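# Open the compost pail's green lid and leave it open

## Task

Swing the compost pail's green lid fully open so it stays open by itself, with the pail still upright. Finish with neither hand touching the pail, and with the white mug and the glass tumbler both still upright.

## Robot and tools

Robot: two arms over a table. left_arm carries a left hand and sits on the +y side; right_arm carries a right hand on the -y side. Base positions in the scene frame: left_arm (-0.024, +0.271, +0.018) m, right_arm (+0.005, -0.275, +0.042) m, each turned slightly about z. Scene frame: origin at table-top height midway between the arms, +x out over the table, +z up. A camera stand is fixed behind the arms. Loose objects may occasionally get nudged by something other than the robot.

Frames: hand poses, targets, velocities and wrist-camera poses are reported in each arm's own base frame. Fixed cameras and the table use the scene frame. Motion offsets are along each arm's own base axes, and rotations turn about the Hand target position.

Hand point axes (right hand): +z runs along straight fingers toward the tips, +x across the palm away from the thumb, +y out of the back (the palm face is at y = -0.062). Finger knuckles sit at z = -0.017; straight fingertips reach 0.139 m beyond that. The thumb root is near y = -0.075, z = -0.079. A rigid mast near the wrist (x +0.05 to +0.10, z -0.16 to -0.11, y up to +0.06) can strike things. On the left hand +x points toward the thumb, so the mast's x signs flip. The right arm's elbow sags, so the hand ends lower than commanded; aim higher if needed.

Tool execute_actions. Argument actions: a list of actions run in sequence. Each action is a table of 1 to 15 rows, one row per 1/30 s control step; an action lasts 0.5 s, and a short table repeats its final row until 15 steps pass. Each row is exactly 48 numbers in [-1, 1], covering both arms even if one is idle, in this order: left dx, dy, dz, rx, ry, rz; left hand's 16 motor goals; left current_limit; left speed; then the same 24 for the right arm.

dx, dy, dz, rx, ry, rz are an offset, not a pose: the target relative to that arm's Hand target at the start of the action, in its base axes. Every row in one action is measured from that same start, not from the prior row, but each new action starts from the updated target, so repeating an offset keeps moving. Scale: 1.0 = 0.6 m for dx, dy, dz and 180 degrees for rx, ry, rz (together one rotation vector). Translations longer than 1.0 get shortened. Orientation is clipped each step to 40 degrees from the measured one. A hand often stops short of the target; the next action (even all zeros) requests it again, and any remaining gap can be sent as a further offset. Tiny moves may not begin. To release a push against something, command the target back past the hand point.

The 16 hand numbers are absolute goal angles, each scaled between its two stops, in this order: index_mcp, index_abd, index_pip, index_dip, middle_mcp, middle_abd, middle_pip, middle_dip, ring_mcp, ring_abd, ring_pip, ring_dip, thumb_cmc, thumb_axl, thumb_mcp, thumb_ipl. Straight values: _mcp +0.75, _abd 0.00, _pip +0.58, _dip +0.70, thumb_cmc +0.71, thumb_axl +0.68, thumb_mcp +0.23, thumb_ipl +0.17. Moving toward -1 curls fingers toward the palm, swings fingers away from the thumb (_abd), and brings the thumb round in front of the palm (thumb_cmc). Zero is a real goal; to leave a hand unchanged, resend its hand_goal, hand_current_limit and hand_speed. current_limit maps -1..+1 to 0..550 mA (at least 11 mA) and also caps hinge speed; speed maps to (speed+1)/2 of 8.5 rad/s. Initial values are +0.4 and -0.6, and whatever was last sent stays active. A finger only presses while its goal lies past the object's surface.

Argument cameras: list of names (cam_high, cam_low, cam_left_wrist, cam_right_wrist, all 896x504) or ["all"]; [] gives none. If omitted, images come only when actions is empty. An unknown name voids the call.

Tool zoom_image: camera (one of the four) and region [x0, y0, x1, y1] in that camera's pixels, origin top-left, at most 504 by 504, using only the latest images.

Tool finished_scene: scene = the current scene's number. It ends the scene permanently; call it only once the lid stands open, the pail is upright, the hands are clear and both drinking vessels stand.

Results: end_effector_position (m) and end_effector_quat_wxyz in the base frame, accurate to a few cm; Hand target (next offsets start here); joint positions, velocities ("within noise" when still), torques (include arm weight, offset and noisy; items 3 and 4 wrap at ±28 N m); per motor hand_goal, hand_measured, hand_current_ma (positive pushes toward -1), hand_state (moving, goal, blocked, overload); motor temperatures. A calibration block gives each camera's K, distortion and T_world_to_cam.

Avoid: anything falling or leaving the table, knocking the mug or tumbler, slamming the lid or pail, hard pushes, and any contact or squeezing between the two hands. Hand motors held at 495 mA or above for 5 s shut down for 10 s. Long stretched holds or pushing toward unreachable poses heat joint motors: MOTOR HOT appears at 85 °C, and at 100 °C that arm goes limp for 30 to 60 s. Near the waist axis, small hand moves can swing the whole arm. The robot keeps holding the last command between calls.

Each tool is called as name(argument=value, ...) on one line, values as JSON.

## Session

execute_actions(actions=[])

zoom_image(camera="cam_high", region=[290, 90, 530, 310])

Scene clock: 0.00 s.
left_arm: end_effector_position=(+0.3982, +0.3056, +0.2526) hand_goal=(+0.754, +0.000, +0.576, +0.696, +0.754, +0.000, +0.576, +0.696, +0.754, +0.000, +0.576, +0.696, +0.714, +0.678, +0.226, +0.168) hand_measured=(+0.754, +0.000, +0.576, +0.696, +0.754, +0.000, +0.576, +0.696, +0.754, +0.000, +0.576, +0.696, +0.714, +0.678, +0.226, +0.168) hand_current_ma=(+0, +0, +0, +0, +0, +0, +0, +0, +0, +0, +0, +0, +0, +0, +0, +0) hand_state=(goal, goal, goal, goal, goal, goal, goal, goal, goal, goal, goal, goal, goal, goal, goal, goal) hand_current_limit=0.40 hand_speed=-0.60 end_effector_quat_wxyz=(-0.050, +0.091, +0.848, +0.520) | right_arm: end_effector_position=(+0.4919, +0.2680, +0.3252) hand_goal=(+0.754, +0.000, +0.576, +0.696, +0.754, +0.000, +0.576, +0.696, +0.754, +0.000, +0.576, +0.696, +0.714, +0.678, +0.226, +0.168) hand_measured=(+0.754, +0.000, +0.576, +0.696, +0.754, +0.000, +0.576, +0.696, +0.754, +0.000, +0.576, +0.696, +0.714, +0.678, +0.226, +0.168) hand_current_ma=(+0, +0, +0, +0, +0, +0, +0, +0, +0, +0, +0, +0, +0, +0, +0, +0) hand_state=(goal, goal, goal, goal, goal, goal, goal, goal, goal, goal, goal, goal, goal, goal, goal, goal) hand_current_limit=0.40 hand_speed=-0.60 end_effector_quat_wxyz=(+0.162, -0.244, +0.955, -0.037)
Joint positions: left_arm=[0.271 1.474 0.935 -0.531 -1.027 -0.8] | right_arm=[0.38 1.568 1.716 -1.403 0.114 -1.709]
Joint velocities: left_arm=[0.005 -0.005 -0.012 -0.017 0.037 -0.154] | right_arm=[within noise]
Joint torques (N m): no reading
Motor temperatures (°C): left_arm=[26 28 30 26 23 22] | right_arm=[32 26 28 25 27 25]
Heat: left arm: hottest elbow 30 °C; right arm: hottest waist 32 °C.
Hand target: left_arm +0.4043, +0.3073, +0.2669; -0.036, +0.081, +0.846, +0.526 | right_arm +0.4966, +0.2699, +0.3463; +0.185, -0.241, +0.952, -0.034
camera_calibration:
cam_left_wrist: T_world_to_cam=[[0.633909, -0.303894, -0.711202, -0.00514145], [-0.489103, -0.869855, -0.0642617, 0.426485], [-0.599114, 0.388587, -0.700045, 0.424319], [0, 0, 0, 1]] pos_world=[0.46607, 0.204533, 0.320793]
cam_right_wrist: T_world_to_cam=[[0.357173, 0.928184, 0.104408, -0.421195], [0.431964, -0.263256, 0.862614, -0.461753], [0.828151, -0.263002, -0.494971, -0.048474], [0, 0, 0, 1]] pos_world=[0.390044, 0.256639, 0.418297]

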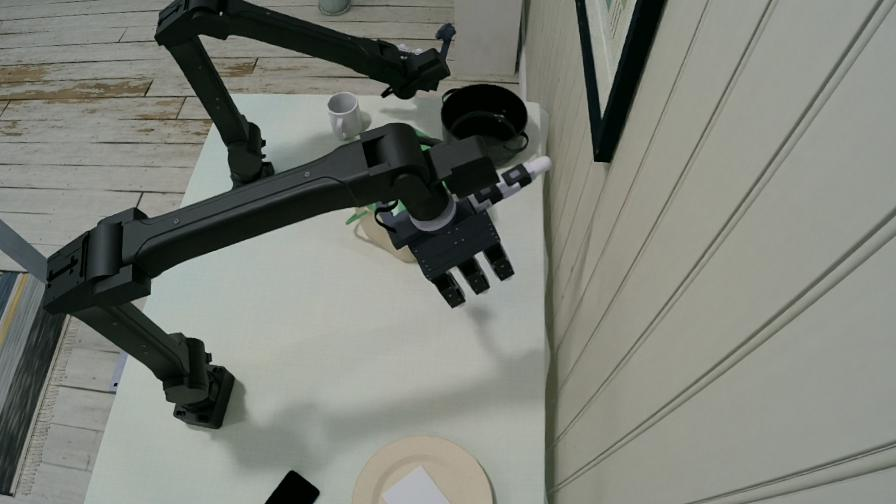

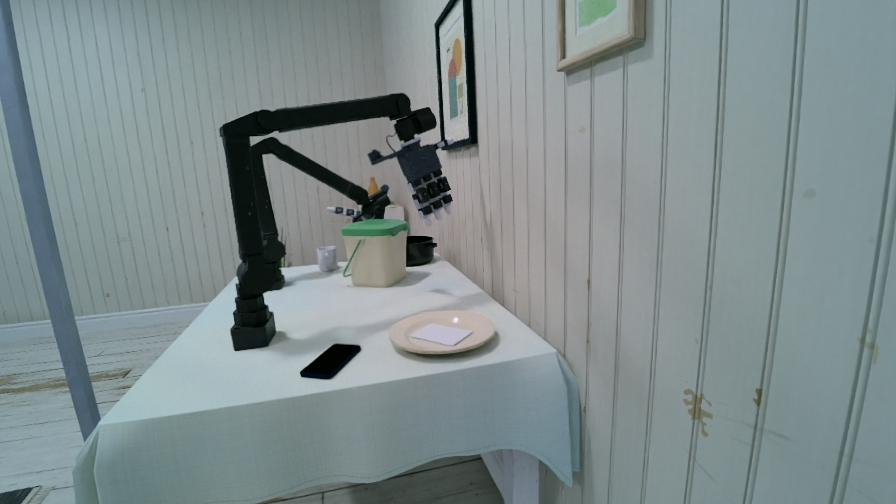

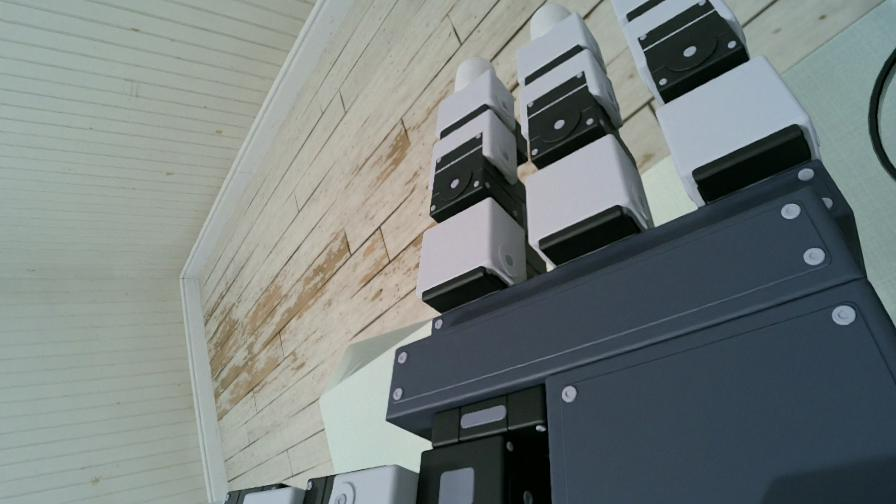

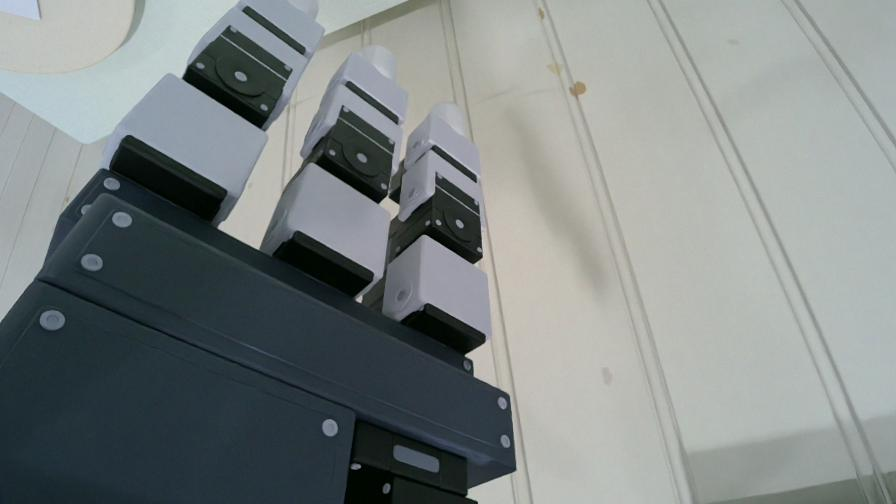

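Scaled by 2.100 from the camera's 896x504 image, which has a finer 1280x720 frame.

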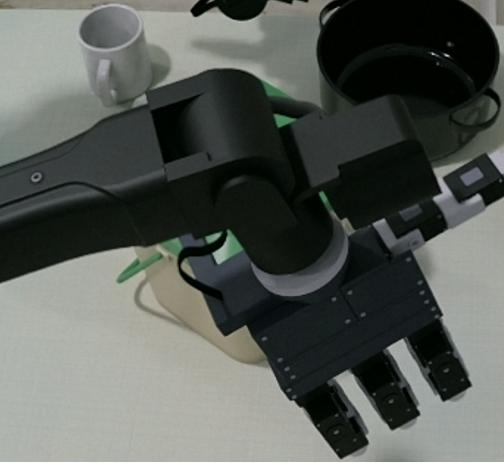

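execute_actions(actions=[[[0.0,-0.03,0.17,-0.041,0.0597,-0.1533,0.754,0,0.576,0.696,0.754,0,0.576,0.696,0.754,0,0.576,0.696,0.714,0.678,0.226,0.168,0.4,-0.6,0.005,-0.283,0.04,0,0,-0.1,0.754,0,0.576,0.696,0.754,0,0.576,0.696,0.754,0,0.576,0.696,0.714,0.678,0.226,0.168,0.4,-0.6]],[[-0.08,-0.12,0.0,-0.041,0.0597,-0.1533,0.342,0,0.139,0.261,0.342,0,0.139,0.261,0.342,0,0.139,0.261,0.714,0.678,0.226,0.168,0.4,-0.6,-0.133,-0.3,0,0,0,-0.12,0.754,0,0.576,0.696,0.754,0,0.576,0.696,0.754,0,0.576,0.696,0.714,0.678,0.226,0.168,0.4,-0.6]]], cameras=["cam_high", "cam_low"])

zoom_image(camera="cam_high", region=[320, 110, 490, 280])

Scene clock: 10.93 s.
left_arm: end_effector_position=(+0.3521, +0.2121, +0.3412) hand_goal=(+0.342, +0.000, +0.140, +0.262, +0.342, +0.000, +0.140, +0.262, +0.342, +0.000, +0.140, +0.262, +0.714, +0.678, +0.226, +0.168) hand_measured=(+0.356, +0.000, +0.146, +0.266, +0.360, +0.000, +0.146, +0.266, +0.358, +0.000, +0.146, +0.264, +0.720, +0.678, +0.224, +0.168) hand_current_ma=(+6, +0, +1, +0, +9, +0, +2, +0, +7, +0, +1, +0, +2, +0, +0, +0) hand_state=(goal, goal, goal, goal, goal, goal, goal, goal, goal, goal, goal, goal, goal, goal, goal, goal) hand_current_limit=0.40 hand_speed=-0.60 end_effector_quat_wxyz=(+0.064, +0.555, +0.757, +0.338) | right_arm: end_effector_position=(+0.4163, -0.0760, +0.3656) hand_goal=(+0.754, +0.000, +0.576, +0.696, +0.754, +0.000, +0.576, +0.696, +0.754, +0.000, +0.576, +0.696, +0.714, +0.678, +0.226, +0.168) hand_measured=(+0.752, +0.000, +0.576, +0.696, +0.752, +0.000, +0.576, +0.696, +0.752, +0.000, +0.576, +0.696, +0.714, +0.678, +0.222, +0.168) hand_current_ma=(-1, +0, +0, +0, -1, +0, +0, +0, -2, +0, +0, +0, +0, -1, -6, +0) hand_state=(goal, goal, goal, goal, goal, goal, goal, goal, goal, goal, goal, goal, goal, goal, goal, goal) hand_current_limit=0.40 hand_speed=-0.60 end_effector_quat_wxyz=(+0.157, +0.097, +0.978, -0.093)
Joint positions: left_arm=[0.454 0.8 0.867 -0.957 -0.189 0.217] | right_arm=[-0.344 1.208 1.456 -1.466 0.103 -1.735]
Joint torques (N m): left_arm=[1.08 -1.14 13.27 1.26 -0.03 0.13] | right_arm=[-0.73 -5.83 11.89 1.09 -0.15 -0.02]
Heat: left arm: hottest elbow 32 °C; right arm: hottest waist 32 °C.
Hand target: left_arm +0.3562, +0.2174, +0.3688; +0.070, +0.557, +0.750, +0.351 | right_arm +0.4199, -0.0800, +0.3704; +0.163, +0.095, +0.977, -0.094
Off the commanded pose: left_arm 0.029 m, 2 deg | right_arm 0.007 m, 1 deg.
Images, in order (width x height): cam_high 896x504, cam_low 896x504.

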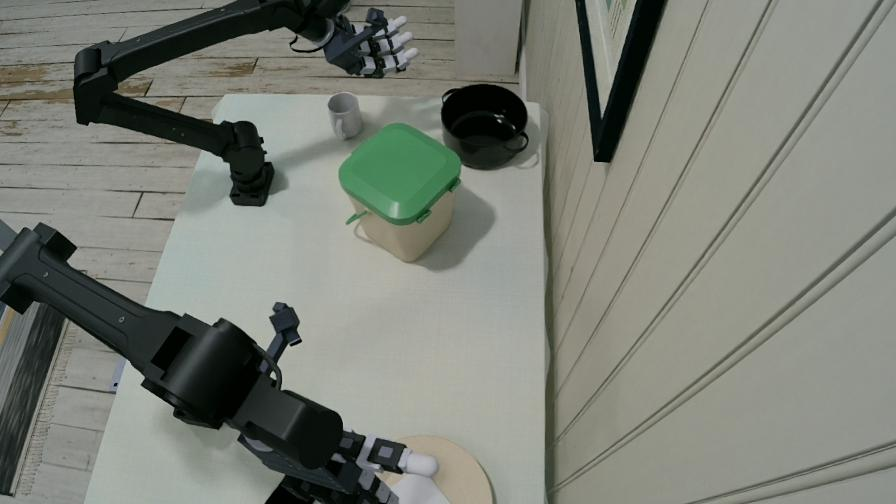

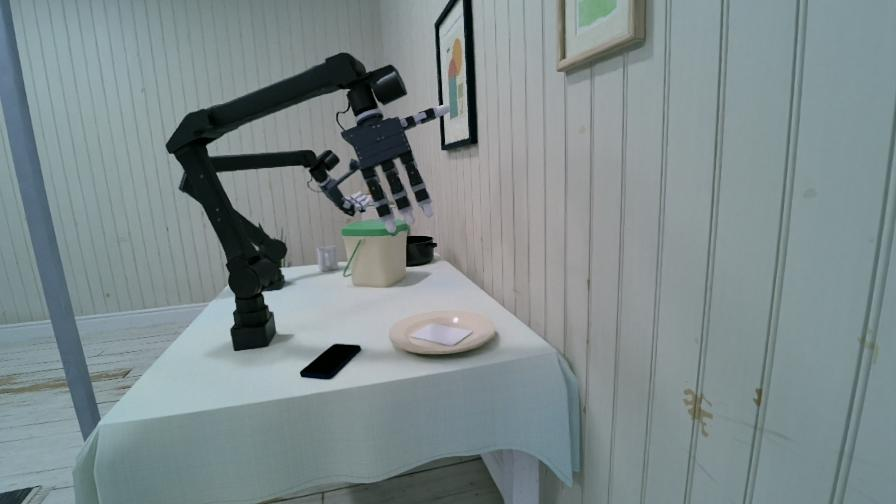

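Scaled by 2.965 from the camera's 896x504 image, which has a finer 1280x720 frame.

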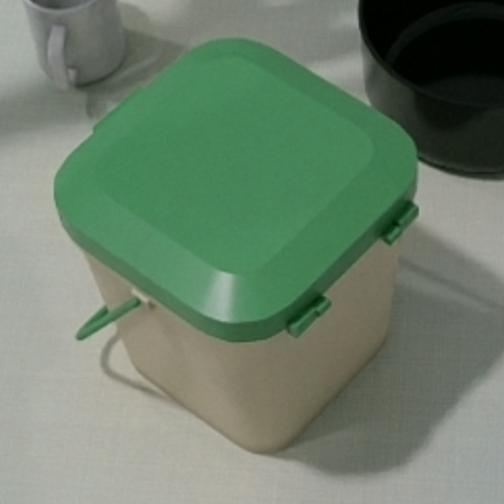

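zoom_image(camera="cam_high", region=[315, 80, 415, 180])

zoom_image(camera="cam_low", region=[300, 180, 440, 300])

Scaled by 5.040 from the camera's 896x504 image, which has a finer 1280x720 frame.

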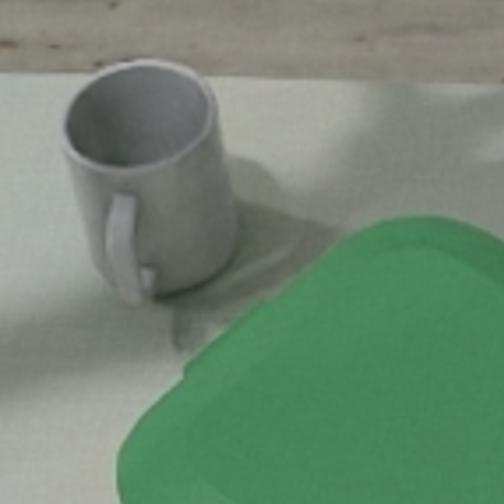

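Scaled by 3.600 from the camera's 896x504 image, which has a finer 1280x720 frame.

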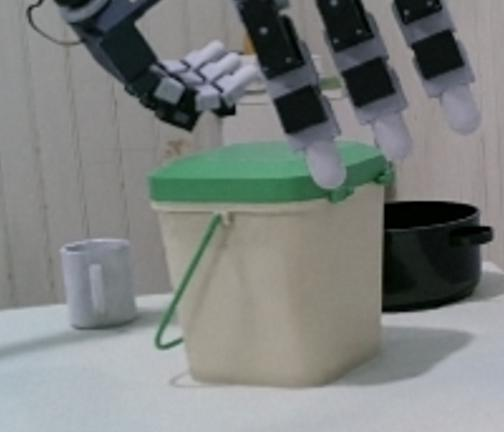

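execute_actions(actions=[], cameras=["cam_left_wrist"])

Scene clock: 15.00 s.
left_arm: end_effector_position=(+0.3521, +0.2121, +0.3412) hand_goal=(+0.342, +0.000, +0.140, +0.262, +0.342, +0.000, +0.140, +0.262, +0.342, +0.000, +0.140, +0.262, +0.714, +0.678, +0.226, +0.168) hand_measured=(+0.356, +0.000, +0.146, +0.266, +0.360, +0.000, +0.146, +0.266, +0.358, +0.000, +0.146, +0.264, +0.720, +0.678, +0.224, +0.168) hand_current_ma=(+6, +0, +1, +0, +9, +0, +2, +0, +7, +0, +1, +0, +2, +0, +0, +0) hand_state=(goal, goal, goal, goal, goal, goal, goal, goal, goal, goal, goal, goal, goal, goal, goal, goal) hand_current_limit=0.40 hand_speed=-0.60 end_effector_quat_wxyz=(+0.064, +0.555, +0.757, +0.338) | right_arm: end_effector_position=(+0.4163, -0.0759, +0.3656) hand_goal=(+0.754, +0.000, +0.576, +0.696, +0.754, +0.000, +0.576, +0.696, +0.754, +0.000, +0.576, +0.696, +0.714, +0.678, +0.226, +0.168) hand_measured=(+0.752, +0.000, +0.576, +0.696, +0.752, +0.000, +0.576, +0.696, +0.752, +0.000, +0.576, +0.696, +0.714, +0.678, +0.222, +0.168) hand_current_ma=(-1, +0, +0, +0, -1, +0, +0, +0, -2, +0, +0, +0, +0, -1, -6, +0) hand_state=(goal, goal, goal, goal, goal, goal, goal, goal, goal, goal, goal, goal, goal, goal, goal, goal) hand_current_limit=0.40 hand_speed=-0.60 end_effector_quat_wxyz=(+0.157, +0.097, +0.978, -0.093)
Joint positions: left_arm=[0.454 0.8 0.867 -0.957 -0.189 0.217] | right_arm=[-0.344 1.208 1.456 -1.466 0.103 -1.736]
Joint velocities: within noise
Joint torques (N m): left_arm=[1.08 -1.14 13.27 1.28 -0.03 0.14] | right_arm=[-0.79 -5.83 11.9 1.1 -0.16 -0.02]
Motor temperatures (°C): left_arm=[26 28 33 26 23 22] | right_arm=[32 26 31 25 27 25]
Heat: left arm: hottest elbow 33 °C; right arm: hottest waist 32 °C.
Hand target: left_arm +0.3562, +0.2174, +0.3688; +0.070, +0.557, +0.750, +0.351 | right_arm +0.4199, -0.0800, +0.3704; +0.163, +0.095, +0.977, -0.094
Off the commanded pose: left_arm 0.029 m, 2 deg | right_arm 0.007 m, 1 deg.
camera_calibration:
cam_left_wrist: T_world_to_cam=[[-0.179503, -0.759069, -0.625774, 0.412563], [-0.928523, -0.0794181, 0.362681, 0.169835], [-0.324998, 0.646148, -0.690558, 0.340757], [0, 0, 0, 1]] pos_world=[0.342497, 0.106472, 0.431888]
Images, in order (width x height): cam_left_wrist 896x504.

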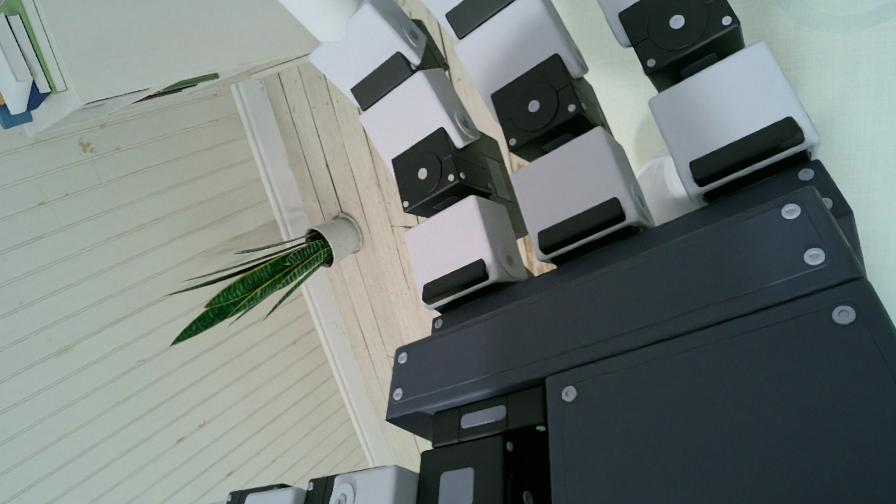

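execute_actions(actions=[[[-0.09,-0.12,0.0,-0.0398,0.061,-0.158,0.342,0,0.139,0.261,0.342,0,0.139,0.261,0.342,0,0.139,0.261,0.714,0.678,0.226,0.168,0.4,-0.6,0,0,0,0,0,0,0.754,0,0.576,0.696,0.754,0,0.576,0.696,0.754,0,0.576,0.696,0.714,0.678,0.226,0.168,0.4,-0.6]],[[-0.08,-0.15,-0.06,-0.0398,0.061,-0.158,0.342,0,0.139,0.261,0.342,0,0.139,0.261,0.342,0,0.139,0.261,0.714,0.678,0.226,0.168,0.4,-0.6,0,0,0,0,0,0,0.754,0,0.576,0.696,0.754,0,0.576,0.696,0.754,0,0.576,0.696,0.714,0.678,0.226,0.168,0.4,-0.6]]], cameras=["cam_high", "cam_left_wrist"])

zoom_image(camera="cam_high", region=[270, 50, 420, 200])

Scene clock: 37.80 s.
left_arm: end_effector_position=(+0.2515, +0.0511, +0.3148) hand_goal=(+0.342, +0.000, +0.140, +0.262, +0.342, +0.000, +0.140, +0.262, +0.342, +0.000, +0.140, +0.262, +0.714, +0.678, +0.226, +0.168) hand_measured=(+0.354, +0.000, +0.146, +0.266, +0.358, +0.000, +0.146, +0.266, +0.356, +0.000, +0.146, +0.264, +0.720, +0.678, +0.224, +0.168) hand_current_ma=(+5, +0, +1, +0, +8, +0, +2, +0, +6, +0, +1, +0, +1, +0, +0, +0) hand_state=(goal, goal, goal, goal, goal, goal, goal, goal, goal, goal, goal, goal, goal, goal, goal, goal) hand_current_limit=0.40 hand_speed=-0.60 end_effector_quat_wxyz=(+0.148, +0.878, +0.444, +0.102) | right_arm: end_effector_position=(+0.4162, -0.0757, +0.3656) hand_goal=(+0.754, +0.000, +0.576, +0.696, +0.754, +0.000, +0.576, +0.696, +0.754, +0.000, +0.576, +0.696, +0.714, +0.678, +0.226, +0.168) hand_measured=(+0.752, +0.000, +0.576, +0.696, +0.752, +0.000, +0.576, +0.696, +0.752, +0.000, +0.576, +0.696, +0.714, +0.678, +0.222, +0.168) hand_current_ma=(-1, +0, +0, +0, -1, +0, +0, +0, -2, +0, +0, +0, +0, -1, -6, +0) hand_state=(goal, goal, goal, goal, goal, goal, goal, goal, goal, goal, goal, goal, goal, goal, goal, goal) hand_current_limit=0.40 hand_speed=-0.60 end_effector_quat_wxyz=(+0.157, +0.096, +0.978, -0.093)
Joint positions: left_arm=[0.742 0.722 0.954 -1.681 0.342 1.356] | right_arm=[-0.344 1.208 1.456 -1.466 0.102 -1.737]
Joint torques (N m): left_arm=[1.14 1.32 11.37 0.12 0.73 0.17] | right_arm=[-0.85 -5.83 11.93 1.07 -0.16 -0.02]
Motor temperatures (°C): left_arm=[26 28 38 26 23 22] | right_arm=[32 26 34 25 27 25]
Heat: left arm: hottest elbow 38 °C; right arm: hottest elbow 34 °C.
Hand target: left_arm +0.2542, +0.0553, +0.3330; +0.155, +0.885, +0.432, +0.077 | right_arm +0.4199, -0.0801, +0.3704; +0.163, +0.095, +0.977, -0.095
Off the commanded pose: left_arm 0.019 m, 3 deg | right_arm 0.007 m, 1 deg.
joint sent to its limit (left arm) — joint 4 (wrist pitch), lower limit. The joint targets are off in orientation, not in position.
camera_calibration:
cam_left_wrist: T_world_to_cam=[[-0.905736, -0.288351, -0.310639, 0.315125], [-0.416919, 0.738063, 0.53051, -0.150143], [0.0762977, 0.610013, -0.788709, 0.325726], [0, 0, 0, 1]] pos_world=[0.197971, 0.00298477, 0.434446]
Images, in order (width x height): cam_high 896x504, cam_left_wrist 896x504.

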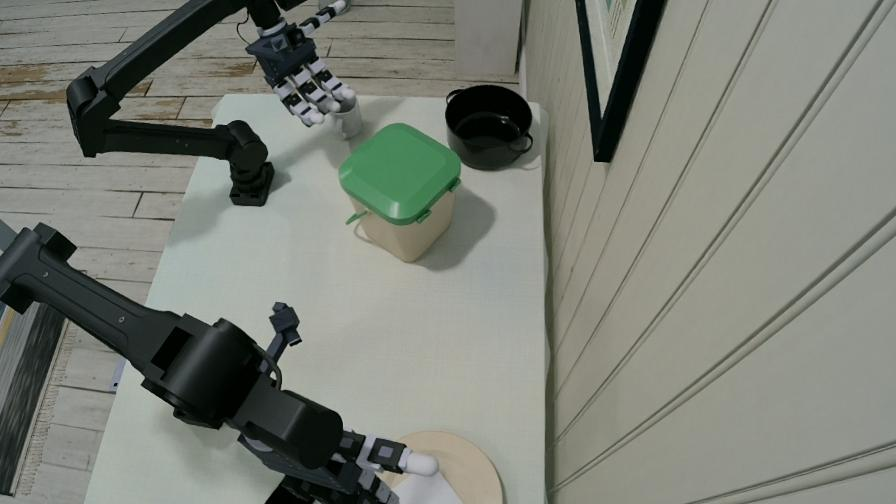

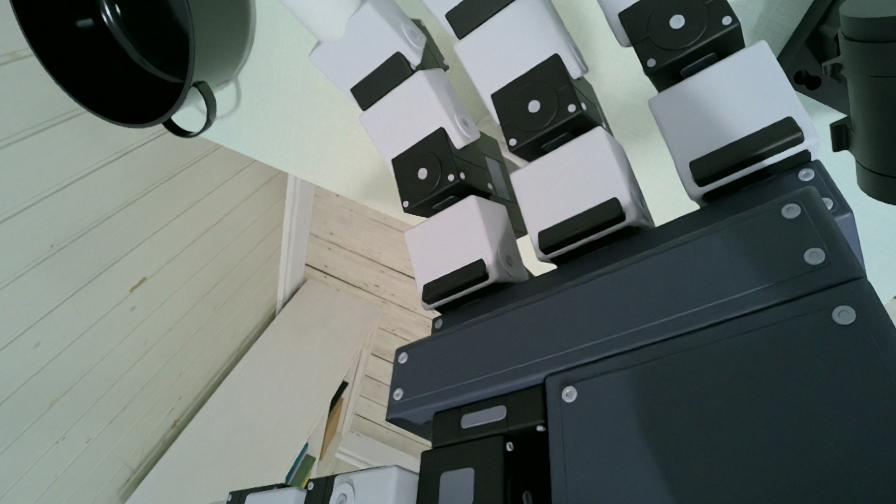

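Scaled by 3.360 from the camera's 896x504 image, which has a finer 1280x720 frame.

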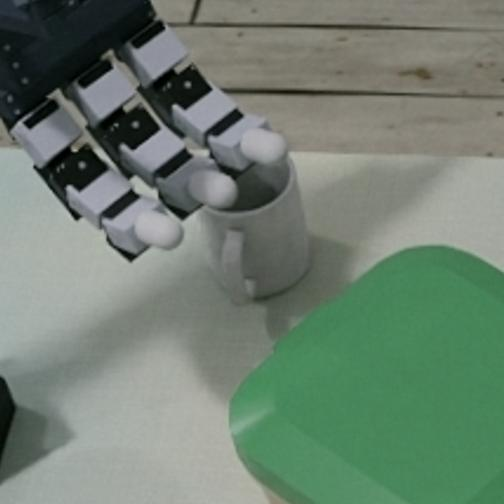

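zoom_image(camera="cam_high", region=[335, 100, 405, 160])

zoom_image(camera="cam_left_wrist", region=[200, 0, 700, 280])

Scaled by 7.200 from the camera's 896x504 image, which has a finer 1280x720 frame.

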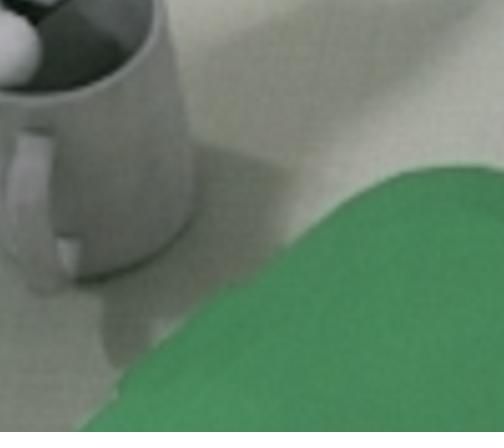

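Scaled by 1.008 from the camera's 896x504 image, which has a finer 1280x720 frame.

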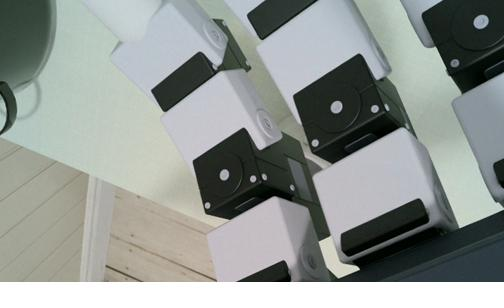

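execute_actions(actions=[[[0.024,-0.04,-0.225,0,0,0,0.342,0,0.139,0.261,0.342,0,0.139,0.261,0.342,0,0.139,0.261,0.714,0.678,0.226,0.168,0.4,-0.6,0,0,0,0,0,0,0.754,0,0.576,0.696,0.754,0,0.576,0.696,0.754,0,0.576,0.696,0.714,0.678,0.226,0.168,0.4,-0.6]]], cameras=["cam_high"])

zoom_image(camera="cam_high", region=[270, 80, 420, 230])

Scene clock: 53.23 s.
left_arm: end_effector_position=(+0.2617, +0.0292, +0.1951) hand_goal=(+0.342, +0.000, +0.140, +0.262, +0.342, +0.000, +0.140, +0.262, +0.342, +0.000, +0.140, +0.262, +0.714, +0.678, +0.226, +0.168) hand_measured=(+0.350, +0.000, +0.146, +0.266, +0.354, +0.000, +0.146, +0.266, +0.352, +0.000, +0.146, +0.264, +0.720, +0.678, +0.222, +0.168) hand_current_ma=(+2, +0, +1, +0, +4, +0, +1, +0, +3, +0, +1, +0, +1, +0, -1, +0) hand_state=(goal, goal, goal, goal, goal, goal, goal, goal, goal, goal, goal, goal, goal, goal, goal, goal) hand_current_limit=0.40 hand_speed=-0.60 end_effector_quat_wxyz=(+0.157, +0.886, +0.431, +0.073) | right_arm: end_effector_position=(+0.4162, -0.0757, +0.3656) hand_goal=(+0.754, +0.000, +0.576, +0.696, +0.754, +0.000, +0.576, +0.696, +0.754, +0.000, +0.576, +0.696, +0.714, +0.678, +0.226, +0.168) hand_measured=(+0.752, +0.000, +0.576, +0.696, +0.752, +0.000, +0.576, +0.696, +0.752, +0.000, +0.576, +0.696, +0.714, +0.678, +0.222, +0.168) hand_current_ma=(-1, +0, +0, +0, -1, +0, +0, +0, -2, +0, +0, +0, +0, -1, -6, +0) hand_state=(goal, goal, goal, goal, goal, goal, goal, goal, goal, goal, goal, goal, goal, goal, goal, goal) hand_current_limit=0.40 hand_speed=-0.60 end_effector_quat_wxyz=(+0.157, +0.096, +0.978, -0.093)
Joint positions: left_arm=[0.618 0.72 0.646 -1.4 0.335 1.267] | right_arm=[-0.344 1.208 1.456 -1.466 0.102 -1.737]
Joint torques (N m): left_arm=[-0.97 1.38 9.05 1.02 0.45 -0.11] | right_arm=[-0.79 -5.83 11.93 1.09 -0.16 -0.02]
Heat: left arm: hottest elbow 37 °C; right arm: hottest elbow 36 °C.
Hand target: left_arm +0.2686, +0.0314, +0.1979; +0.155, +0.885, +0.432, +0.077 | right_arm +0.4199, -0.0801, +0.3704; +0.163, +0.095, +0.977, -0.095
Off the commanded pose: left_arm 0.008 m, 1 deg | right_arm 0.007 m, 1 deg.
Images, in order (width x height): cam_high 896x504.

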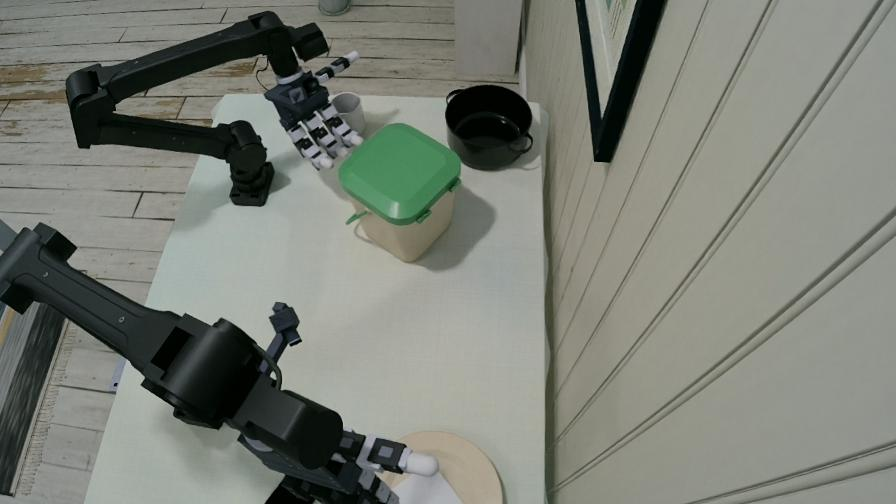

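Scaled by 3.360 from the camera's 896x504 image, which has a finer 1280x720 frame.

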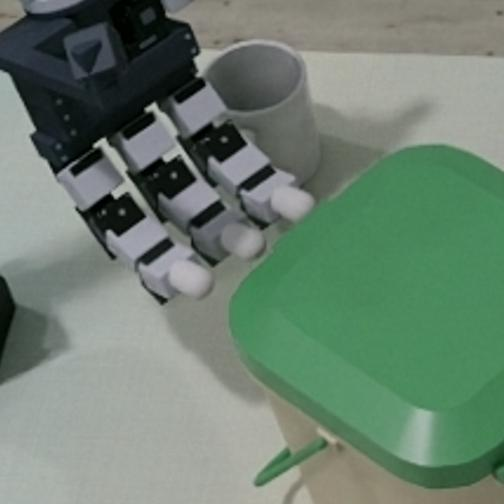

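execute_actions(actions=[[[0.085,-0.051,0.01,0,0,0.022,0.342,0,0.139,0.261,0.342,0,0.139,0.261,0.342,0,0.139,0.261,0.714,0.678,0.226,0.168,0.4,-0.6,0,0,0,0,0,0,0.754,0,0.576,0.696,0.754,0,0.576,0.696,0.754,0,0.576,0.696,0.714,0.678,0.226,0.168,0.4,-0.6]]], cameras=["cam_high"])

zoom_image(camera="cam_high", region=[300, 90, 480, 270])

Scene clock: 59.43 s.
left_arm: end_effector_position=(+0.3031, -0.0023, +0.1846) hand_goal=(+0.342, +0.000, +0.140, +0.262, +0.342, +0.000, +0.140, +0.262, +0.342, +0.000, +0.140, +0.262, +0.714, +0.678, +0.226, +0.168) hand_measured=(+0.350, +0.000, +0.146, +0.266, +0.354, +0.000, +0.146, +0.266, +0.352, +0.000, +0.146, +0.264, +0.718, +0.678, +0.222, +0.168) hand_current_ma=(+3, +0, +1, +0, +4, +0, +1, +0, +3, +0, +1, +0, +1, +0, -1, +0) hand_state=(goal, goal, goal, goal, goal, goal, goal, goal, goal, goal, goal, goal, goal, goal, goal, goal) hand_current_limit=0.40 hand_speed=-0.60 end_effector_quat_wxyz=(+0.152, +0.871, +0.463, +0.061) | right_arm: end_effector_position=(+0.4162, -0.0757, +0.3656) hand_goal=(+0.754, +0.000, +0.576, +0.696, +0.754, +0.000, +0.576, +0.696, +0.754, +0.000, +0.576, +0.696, +0.714, +0.678, +0.226, +0.168) hand_measured=(+0.752, +0.000, +0.576, +0.696, +0.752, +0.000, +0.576, +0.696, +0.752, +0.000, +0.576, +0.696, +0.714, +0.678, +0.222, +0.168) hand_current_ma=(-1, +0, +0, +0, -1, +0, +0, +0, -2, +0, +0, +0, +0, -1, -6, +0) hand_state=(goal, goal, goal, goal, goal, goal, goal, goal, goal, goal, goal, goal, goal, goal, goal, goal) hand_current_limit=0.40 hand_speed=-0.60 end_effector_quat_wxyz=(+0.157, +0.096, +0.978, -0.093)
Joint positions: left_arm=[0.322 0.773 0.646 -1.268 0.279 0.891] | right_arm=[-0.344 1.208 1.456 -1.466 0.102 -1.737]
Joint torques (N m): left_arm=[-0.91 0.67 11.74 1.31 0.29 -0.15] | right_arm=[-0.85 -5.83 11.93 1.07 -0.16 -0.02]
Heat: left arm: hottest elbow 37 °C; right arm: hottest elbow 36 °C.
Hand target: left_arm +0.3196, +0.0008, +0.2039; +0.152, +0.870, +0.463, +0.082 | right_arm +0.4199, -0.0801, +0.3704; +0.163, +0.095, +0.977, -0.095
Off the commanded pose: left_arm 0.026 m, 2 deg | right_arm 0.007 m, 1 deg.
Images, in order (width x height): cam_high 896x504.

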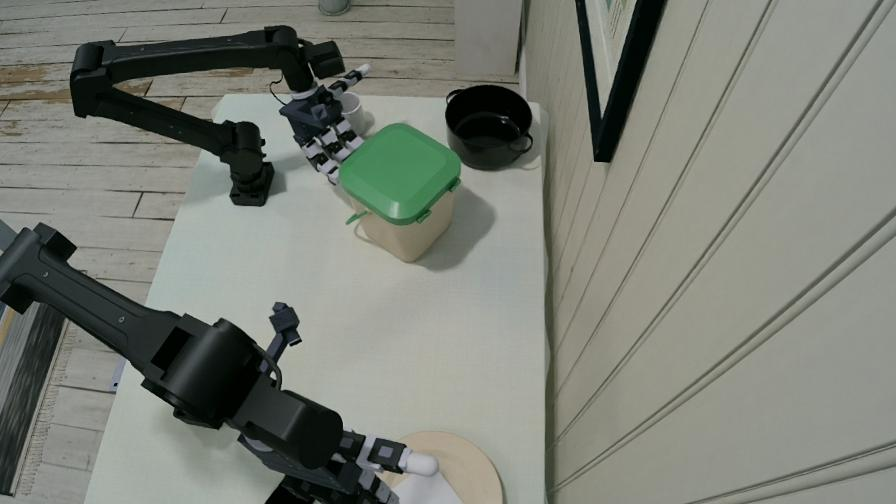

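Scaled by 2.800 from the camera's 896x504 image, which has a finer 1280x720 frame.

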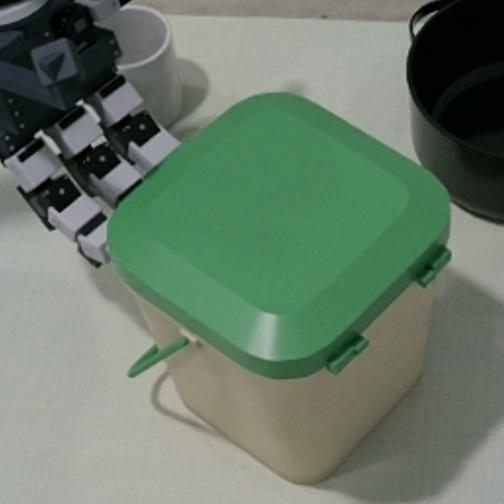

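execute_actions(actions=[[[0.0115,-0.007,0.035,0,0,0,0.342,0,0.139,0.261,0.342,0,0.139,0.261,0.342,0,0.139,0.261,0.714,0.678,0.226,0.168,0.4,-0.6,0,0,0,0,0,0,0.754,0,0.576,0.696,0.754,0,0.576,0.696,0.754,0,0.576,0.696,0.714,0.678,0.226,0.168,0.4,-0.6]],[[0.004,-0.003,0.06,0,0,0,0.342,0,0.139,0.261,0.342,0,0.139,0.261,0.342,0,0.139,0.261,0.714,0.678,0.226,0.168,0.4,-0.6,0,0,0,0,0,0,0.754,0,0.576,0.696,0.754,0,0.576,0.696,0.754,0,0.576,0.696,0.714,0.678,0.226,0.168,0.4,-0.6]]], cameras=["cam_high"])

zoom_image(camera="cam_high", region=[300, 90, 480, 270])

Scene clock: 63.57 s.
left_arm: end_effector_position=(+0.3132, -0.0061, +0.2291) hand_goal=(+0.342, +0.000, +0.140, +0.262, +0.342, +0.000, +0.140, +0.262, +0.342, +0.000, +0.140, +0.262, +0.714, +0.678, +0.226, +0.168) hand_measured=(+0.354, +0.000, +0.146, +0.266, +0.368, +0.000, +0.154, +0.268, +0.368, +0.000, +0.154, +0.268, +0.718, +0.678, +0.222, +0.168) hand_current_ma=(+5, +0, +1, +0, +18, +0, +6, +1, +19, +0, +6, +1, +1, +0, -1, +0) hand_state=(goal, goal, goal, goal, blocked, goal, goal, goal, blocked, goal, goal, goal, goal, goal, goal, goal) hand_current_limit=0.40 hand_speed=-0.60 end_effector_quat_wxyz=(+0.144, +0.872, +0.465, +0.059) | right_arm: end_effector_position=(+0.4162, -0.0757, +0.3656) hand_goal=(+0.754, +0.000, +0.576, +0.696, +0.754, +0.000, +0.576, +0.696, +0.754, +0.000, +0.576, +0.696, +0.714, +0.678, +0.226, +0.168) hand_measured=(+0.752, +0.000, +0.576, +0.696, +0.752, +0.000, +0.576, +0.696, +0.752, +0.000, +0.576, +0.696, +0.714, +0.678, +0.222, +0.168) hand_current_ma=(-1, +0, +0, +0, -1, +0, +0, +0, -2, +0, +0, +0, +0, -1, -6, +0) hand_state=(goal, goal, goal, goal, goal, goal, goal, goal, goal, goal, goal, goal, goal, goal, goal, goal) hand_current_limit=0.40 hand_speed=-0.60 end_effector_quat_wxyz=(+0.157, +0.096, +0.978, -0.093)
Joint positions: left_arm=[0.277 0.792 0.776 -1.374 0.257 0.844] | right_arm=[-0.344 1.208 1.456 -1.466 0.102 -1.737]
Joint torques (N m): left_arm=[-0.97 0.26 13.72 0.46 0.55 -0.11] | right_arm=[-0.85 -5.83 11.93 1.09 -0.16 -0.02]
Heat: left arm: hottest elbow 37 °C; right arm: hottest elbow 37 °C.
Hand target: left_arm +0.3289, -0.0052, +0.2611; +0.152, +0.870, +0.462, +0.082 | right_arm +0.4199, -0.0801, +0.3704; +0.163, +0.095, +0.977, -0.095
Off the commanded pose: left_arm 0.036 m, 3 deg | right_arm 0.007 m, 1 deg.
Images, in order (width x height): cam_high 896x504.

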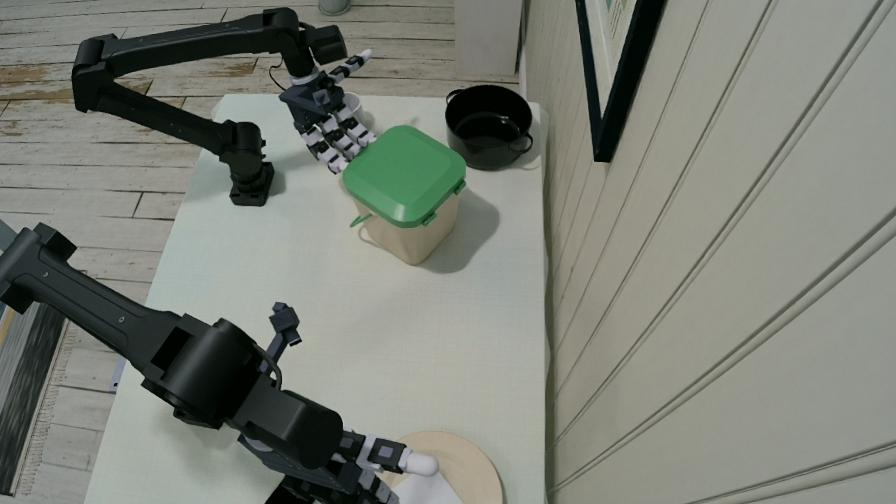

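Scaled by 2.800 from the camera's 896x504 image, which has a finer 1280x720 frame.

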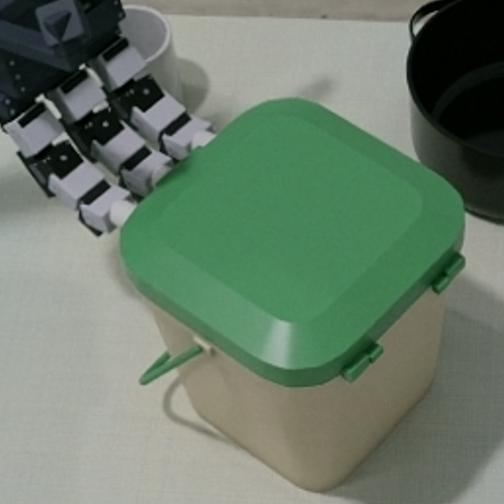

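execute_actions(actions=[[[0.014,-0.011,0.06,0,0,0,0.342,0,0.139,0.261,0.342,0,0.139,0.261,0.342,0,0.139,0.261,0.714,0.678,0.226,0.168,0.4,-0.6,0,0,0,0,0,0,0.754,0,0.576,0.696,0.754,0,0.576,0.696,0.754,0,0.576,0.696,0.714,0.678,0.226,0.168,0.4,-0.6]]], cameras=["cam_high"])

zoom_image(camera="cam_high", region=[300, 90, 480, 270])

Scene clock: 66.50 s.
left_arm: end_effector_position=(+0.3238, -0.0128, +0.2687) hand_goal=(+0.342, +0.000, +0.140, +0.262, +0.342, +0.000, +0.140, +0.262, +0.342, +0.000, +0.140, +0.262, +0.714, +0.678, +0.226, +0.168) hand_measured=(+0.356, +0.000, +0.148, +0.266, +0.364, +0.000, +0.152, +0.266, +0.366, -0.002, +0.148, +0.264, +0.718, +0.678, +0.222, +0.168) hand_current_ma=(+7, +0, +2, +0, +14, +0, +4, +1, +15, +0, +2, +0, +1, +0, -1, +0) hand_state=(goal, goal, goal, goal, blocked, goal, goal, goal, blocked, goal, goal, goal, goal, goal, goal, goal) hand_current_limit=0.40 hand_speed=-0.60 end_effector_quat_wxyz=(+0.145, +0.873, +0.461, +0.062) | right_arm: end_effector_position=(+0.4162, -0.0757, +0.3656) hand_goal=(+0.754, +0.000, +0.576, +0.696, +0.754, +0.000, +0.576, +0.696, +0.754, +0.000, +0.576, +0.696, +0.714, +0.678, +0.226, +0.168) hand_measured=(+0.752, +0.000, +0.576, +0.696, +0.752, +0.000, +0.576, +0.696, +0.752, +0.000, +0.576, +0.696, +0.714, +0.678, +0.222, +0.168) hand_current_ma=(-1, +0, +0, +0, -1, +0, +0, +0, -2, +0, +0, +0, +0, -1, -6, +0) hand_state=(goal, goal, goal, goal, goal, goal, goal, goal, goal, goal, goal, goal, goal, goal, goal, goal) hand_current_limit=0.40 hand_speed=-0.60 end_effector_quat_wxyz=(+0.157, +0.096, +0.978, -0.093)
Joint positions: left_arm=[0.236 0.818 0.889 -1.446 0.251 0.811] | right_arm=[-0.344 1.208 1.456 -1.466 0.102 -1.737]
Joint torques (N m): left_arm=[-0.91 0.03 13.26 0.64 0.38 -0.18] | right_arm=[-0.85 -5.83 11.93 1.09 -0.16 -0.02]
Heat: left arm: hottest elbow 37 °C; right arm: hottest elbow 37 °C.
Hand target: left_arm +0.3373, -0.0119, +0.2970; +0.152, +0.870, +0.462, +0.082 | right_arm +0.4199, -0.0801, +0.3704; +0.163, +0.095, +0.977, -0.095
Off the commanded pose: left_arm 0.031 m, 3 deg | right_arm 0.007 m, 1 deg.
Images, in order (width x height): cam_high 896x504.

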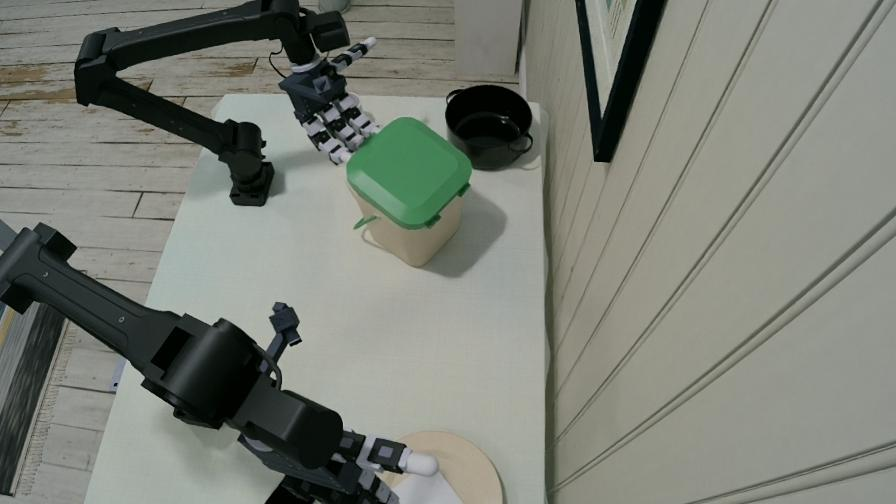

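Scaled by 2.800 from the camera's 896x504 image, which has a finer 1280x720 frame.

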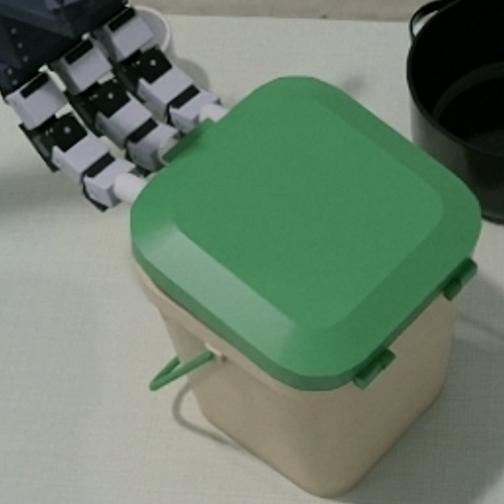

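execute_actions(actions=[[[0.013,-0.010,0.05,0,0,0,0.342,0,0.139,0.261,0.342,0,0.139,0.261,0.342,0,0.139,0.261,0.714,0.678,0.226,0.168,0.4,-0.6,0,0,0,0,0,0,0.754,0,0.576,0.696,0.754,0,0.576,0.696,0.754,0,0.576,0.696,0.714,0.678,0.226,0.168,0.4,-0.6]],[[0.059,-0.046,0.075,0,0,0,0.342,0,0.139,0.261,0.342,0,0.139,0.261,0.342,0,0.139,0.261,0.714,0.678,0.226,0.168,0.4,-0.6,0,0,0,0,0,0,0.754,0,0.576,0.696,0.754,0,0.576,0.696,0.754,0,0.576,0.696,0.714,0.678,0.226,0.168,0.4,-0.6]],[[0.079,-0.062,0.067,0,0,0,0.342,0,0.139,0.261,0.342,0,0.139,0.261,0.342,0,0.139,0.261,0.714,0.678,0.226,0.168,0.4,-0.6,0,0,0,0,0,0,0.754,0,0.576,0.696,0.754,0,0.576,0.696,0.754,0,0.576,0.696,0.714,0.678,0.226,0.168,0.4,-0.6]],[[0.079,-0.062,0.033,0,0,0,0.342,0,0.139,0.261,0.342,0,0.139,0.261,0.342,0,0.139,0.261,0.714,0.678,0.226,0.168,0.4,-0.6,0,0,0,0,0,0,0.754,0,0.576,0.696,0.754,0,0.576,0.696,0.754,0,0.576,0.696,0.714,0.678,0.226,0.168,0.4,-0.6]]], cameras=["cam_high"])

zoom_image(camera="cam_high", region=[320, 70, 520, 270])

Scene clock: 74.83 s.
left_arm: end_effector_position=(+0.4670, -0.1172, +0.4048) hand_goal=(+0.342, +0.000, +0.140, +0.262, +0.342, +0.000, +0.140, +0.262, +0.342, +0.000, +0.140, +0.262, +0.714, +0.678, +0.226, +0.168) hand_measured=(+0.354, +0.000, +0.146, +0.264, +0.356, +0.000, +0.148, +0.264, +0.354, +0.000, +0.146, +0.262, +0.718, +0.678, +0.222, +0.168) hand_current_ma=(+5, +0, +1, +0, +6, +0, +2, +0, +5, +0, +2, +0, +0, +0, -1, +0) hand_state=(goal, goal, goal, goal, goal, goal, goal, goal, goal, goal, goal, goal, goal, goal, goal, goal) hand_current_limit=0.40 hand_speed=-0.60 end_effector_quat_wxyz=(+0.140, +0.874, +0.461, +0.066) | right_arm: end_effector_position=(+0.4162, -0.0757, +0.3656) hand_goal=(+0.754, +0.000, +0.576, +0.696, +0.754, +0.000, +0.576, +0.696, +0.754, +0.000, +0.576, +0.696, +0.714, +0.678, +0.226, +0.168) hand_measured=(+0.752, +0.000, +0.576, +0.696, +0.752, +0.000, +0.576, +0.696, +0.752, +0.000, +0.576, +0.696, +0.714, +0.678, +0.222, +0.168) hand_current_ma=(-1, +0, +0, +0, -1, +0, +0, +0, -2, +0, +0, +0, +0, -1, -6, +0) hand_state=(goal, goal, goal, goal, goal, goal, goal, goal, goal, goal, goal, goal, goal, goal, goal, goal) hand_current_limit=0.40 hand_speed=-0.60 end_effector_quat_wxyz=(+0.157, +0.096, +0.978, -0.093)
Joint positions: left_arm=[-0.166 1.238 1.517 -1.573 0.142 0.415] | right_arm=[-0.344 1.208 1.456 -1.466 0.102 -1.737]
Joint torques (N m): left_arm=[-0.44 -5.3 13.15 0.62 0.08 -0.11] | right_arm=[-0.79 -5.77 11.93 1.07 -0.16 -0.02]
Heat: left arm: hottest elbow 38 °C; right arm: hottest elbow 37 °C.
Hand target: left_arm +0.4754, -0.1198, +0.4320; +0.152, +0.870, +0.462, +0.082 | right_arm +0.4199, -0.0801, +0.3704; +0.163, +0.095, +0.977, -0.095
Off the commanded pose: left_arm 0.029 m, 2 deg | right_arm 0.007 m, 1 deg.
Images, in order (width x height): cam_high 896x504.

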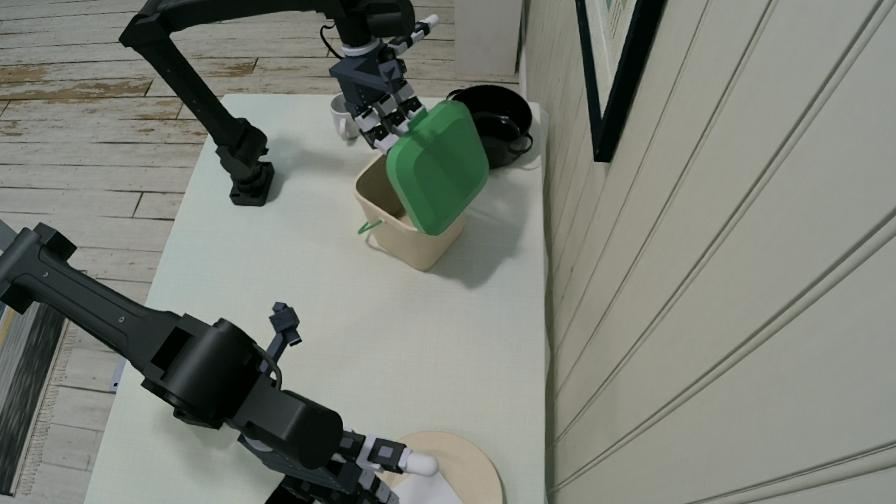

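Scaled by 2.520 from the camera's 896x504 image, which has a finer 1280x720 frame.

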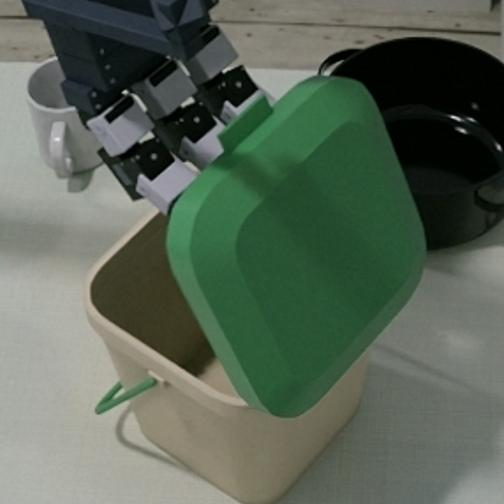

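execute_actions(actions=[[[0.079,-0.062,0,0,0,0,0.342,0,0.139,0.261,0.342,0,0.139,0.261,0.342,0,0.139,0.261,0.714,0.678,0.226,0.168,0.4,-0.6,0,0,0,0,0,0,0.754,0,0.576,0.696,0.754,0,0.576,0.696,0.754,0,0.576,0.696,0.714,0.678,0.226,0.168,0.4,-0.6]],[[0.034,-0.026,-0.01,0,0,0,0.342,0,0.139,0.261,0.342,0,0.139,0.261,0.342,0,0.139,0.261,0.714,0.678,0.226,0.168,0.4,-0.6,0,0,0,0,0,0,0.754,0,0.576,0.696,0.754,0,0.576,0.696,0.754,0,0.576,0.696,0.714,0.678,0.226,0.168,0.4,-0.6]]], cameras=["cam_high"])

zoom_image(camera="cam_high", region=[320, 70, 540, 290])

Scene clock: 78.57 s.
left_arm: end_effector_position=(+0.5313, -0.1662, +0.3973) hand_goal=(+0.342, +0.000, +0.140, +0.262, +0.342, +0.000, +0.140, +0.262, +0.342, +0.000, +0.140, +0.262, +0.714, +0.678, +0.226, +0.168) hand_measured=(+0.354, +0.000, +0.146, +0.264, +0.356, +0.000, +0.148, +0.264, +0.354, +0.000, +0.146, +0.262, +0.718, +0.678, +0.222, +0.168) hand_current_ma=(+4, +0, +1, +0, +6, +0, +2, +0, +5, +0, +2, +0, +0, +0, -1, +0) hand_state=(goal, goal, goal, goal, goal, goal, goal, goal, goal, goal, goal, goal, goal, goal, goal, goal) hand_current_limit=0.40 hand_speed=-0.60 end_effector_quat_wxyz=(+0.132, +0.874, +0.463, +0.060) | right_arm: end_effector_position=(+0.4162, -0.0757, +0.3656) hand_goal=(+0.754, +0.000, +0.576, +0.696, +0.754, +0.000, +0.576, +0.696, +0.754, +0.000, +0.576, +0.696, +0.714, +0.678, +0.226, +0.168) hand_measured=(+0.752, +0.000, +0.576, +0.696, +0.752, +0.000, +0.576, +0.696, +0.752, +0.000, +0.576, +0.696, +0.714, +0.678, +0.222, +0.168) hand_current_ma=(-1, +0, +0, +0, -1, +0, +0, +0, -2, +0, +0, +0, +0, -1, -6, +0) hand_state=(goal, goal, goal, goal, goal, goal, goal, goal, goal, goal, goal, goal, goal, goal, goal, goal) hand_current_limit=0.40 hand_speed=-0.60 end_effector_quat_wxyz=(+0.157, +0.096, +0.978, -0.093)
Joint positions: left_arm=[-0.257 1.431 1.685 -1.555 0.112 0.324] | right_arm=[-0.344 1.208 1.456 -1.466 0.102 -1.737]
Joint torques (N m): left_arm=[-0.91 -8.12 13.15 1.39 -0.01 -0.13] | right_arm=[-0.85 -5.89 11.93 1.09 -0.16 -0.02]
Heat: left arm: hottest elbow 39 °C; right arm: hottest elbow 37 °C.
Hand target: left_arm +0.5432, -0.1726, +0.4260; +0.152, +0.870, +0.462, +0.082 | right_arm +0.4199, -0.0801, +0.3704; +0.163, +0.095, +0.977, -0.095
Off the commanded pose: left_arm 0.032 m, 3 deg | right_arm 0.007 m, 1 deg.
Images, in order (width x height): cam_high 896x504.

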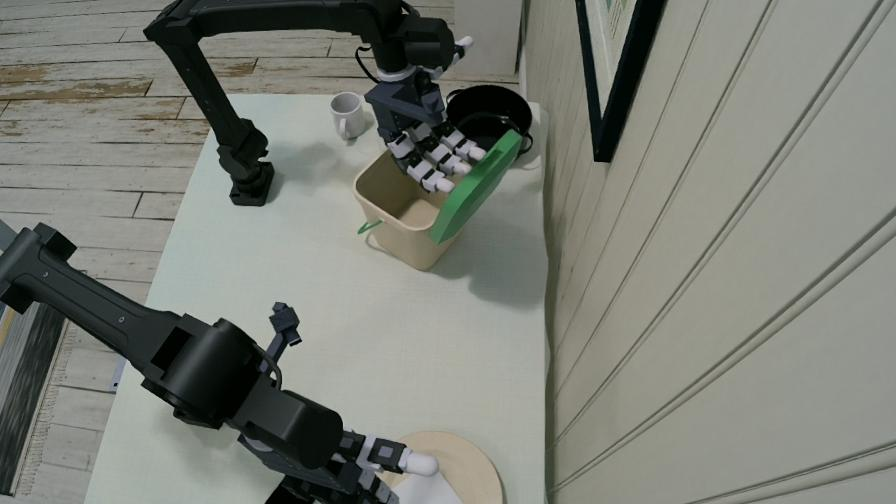

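Scaled by 2.291 from the camera's 896x504 image, which has a finer 1280x720 frame.

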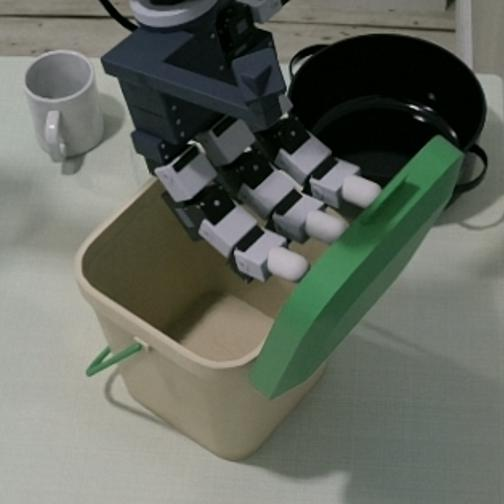

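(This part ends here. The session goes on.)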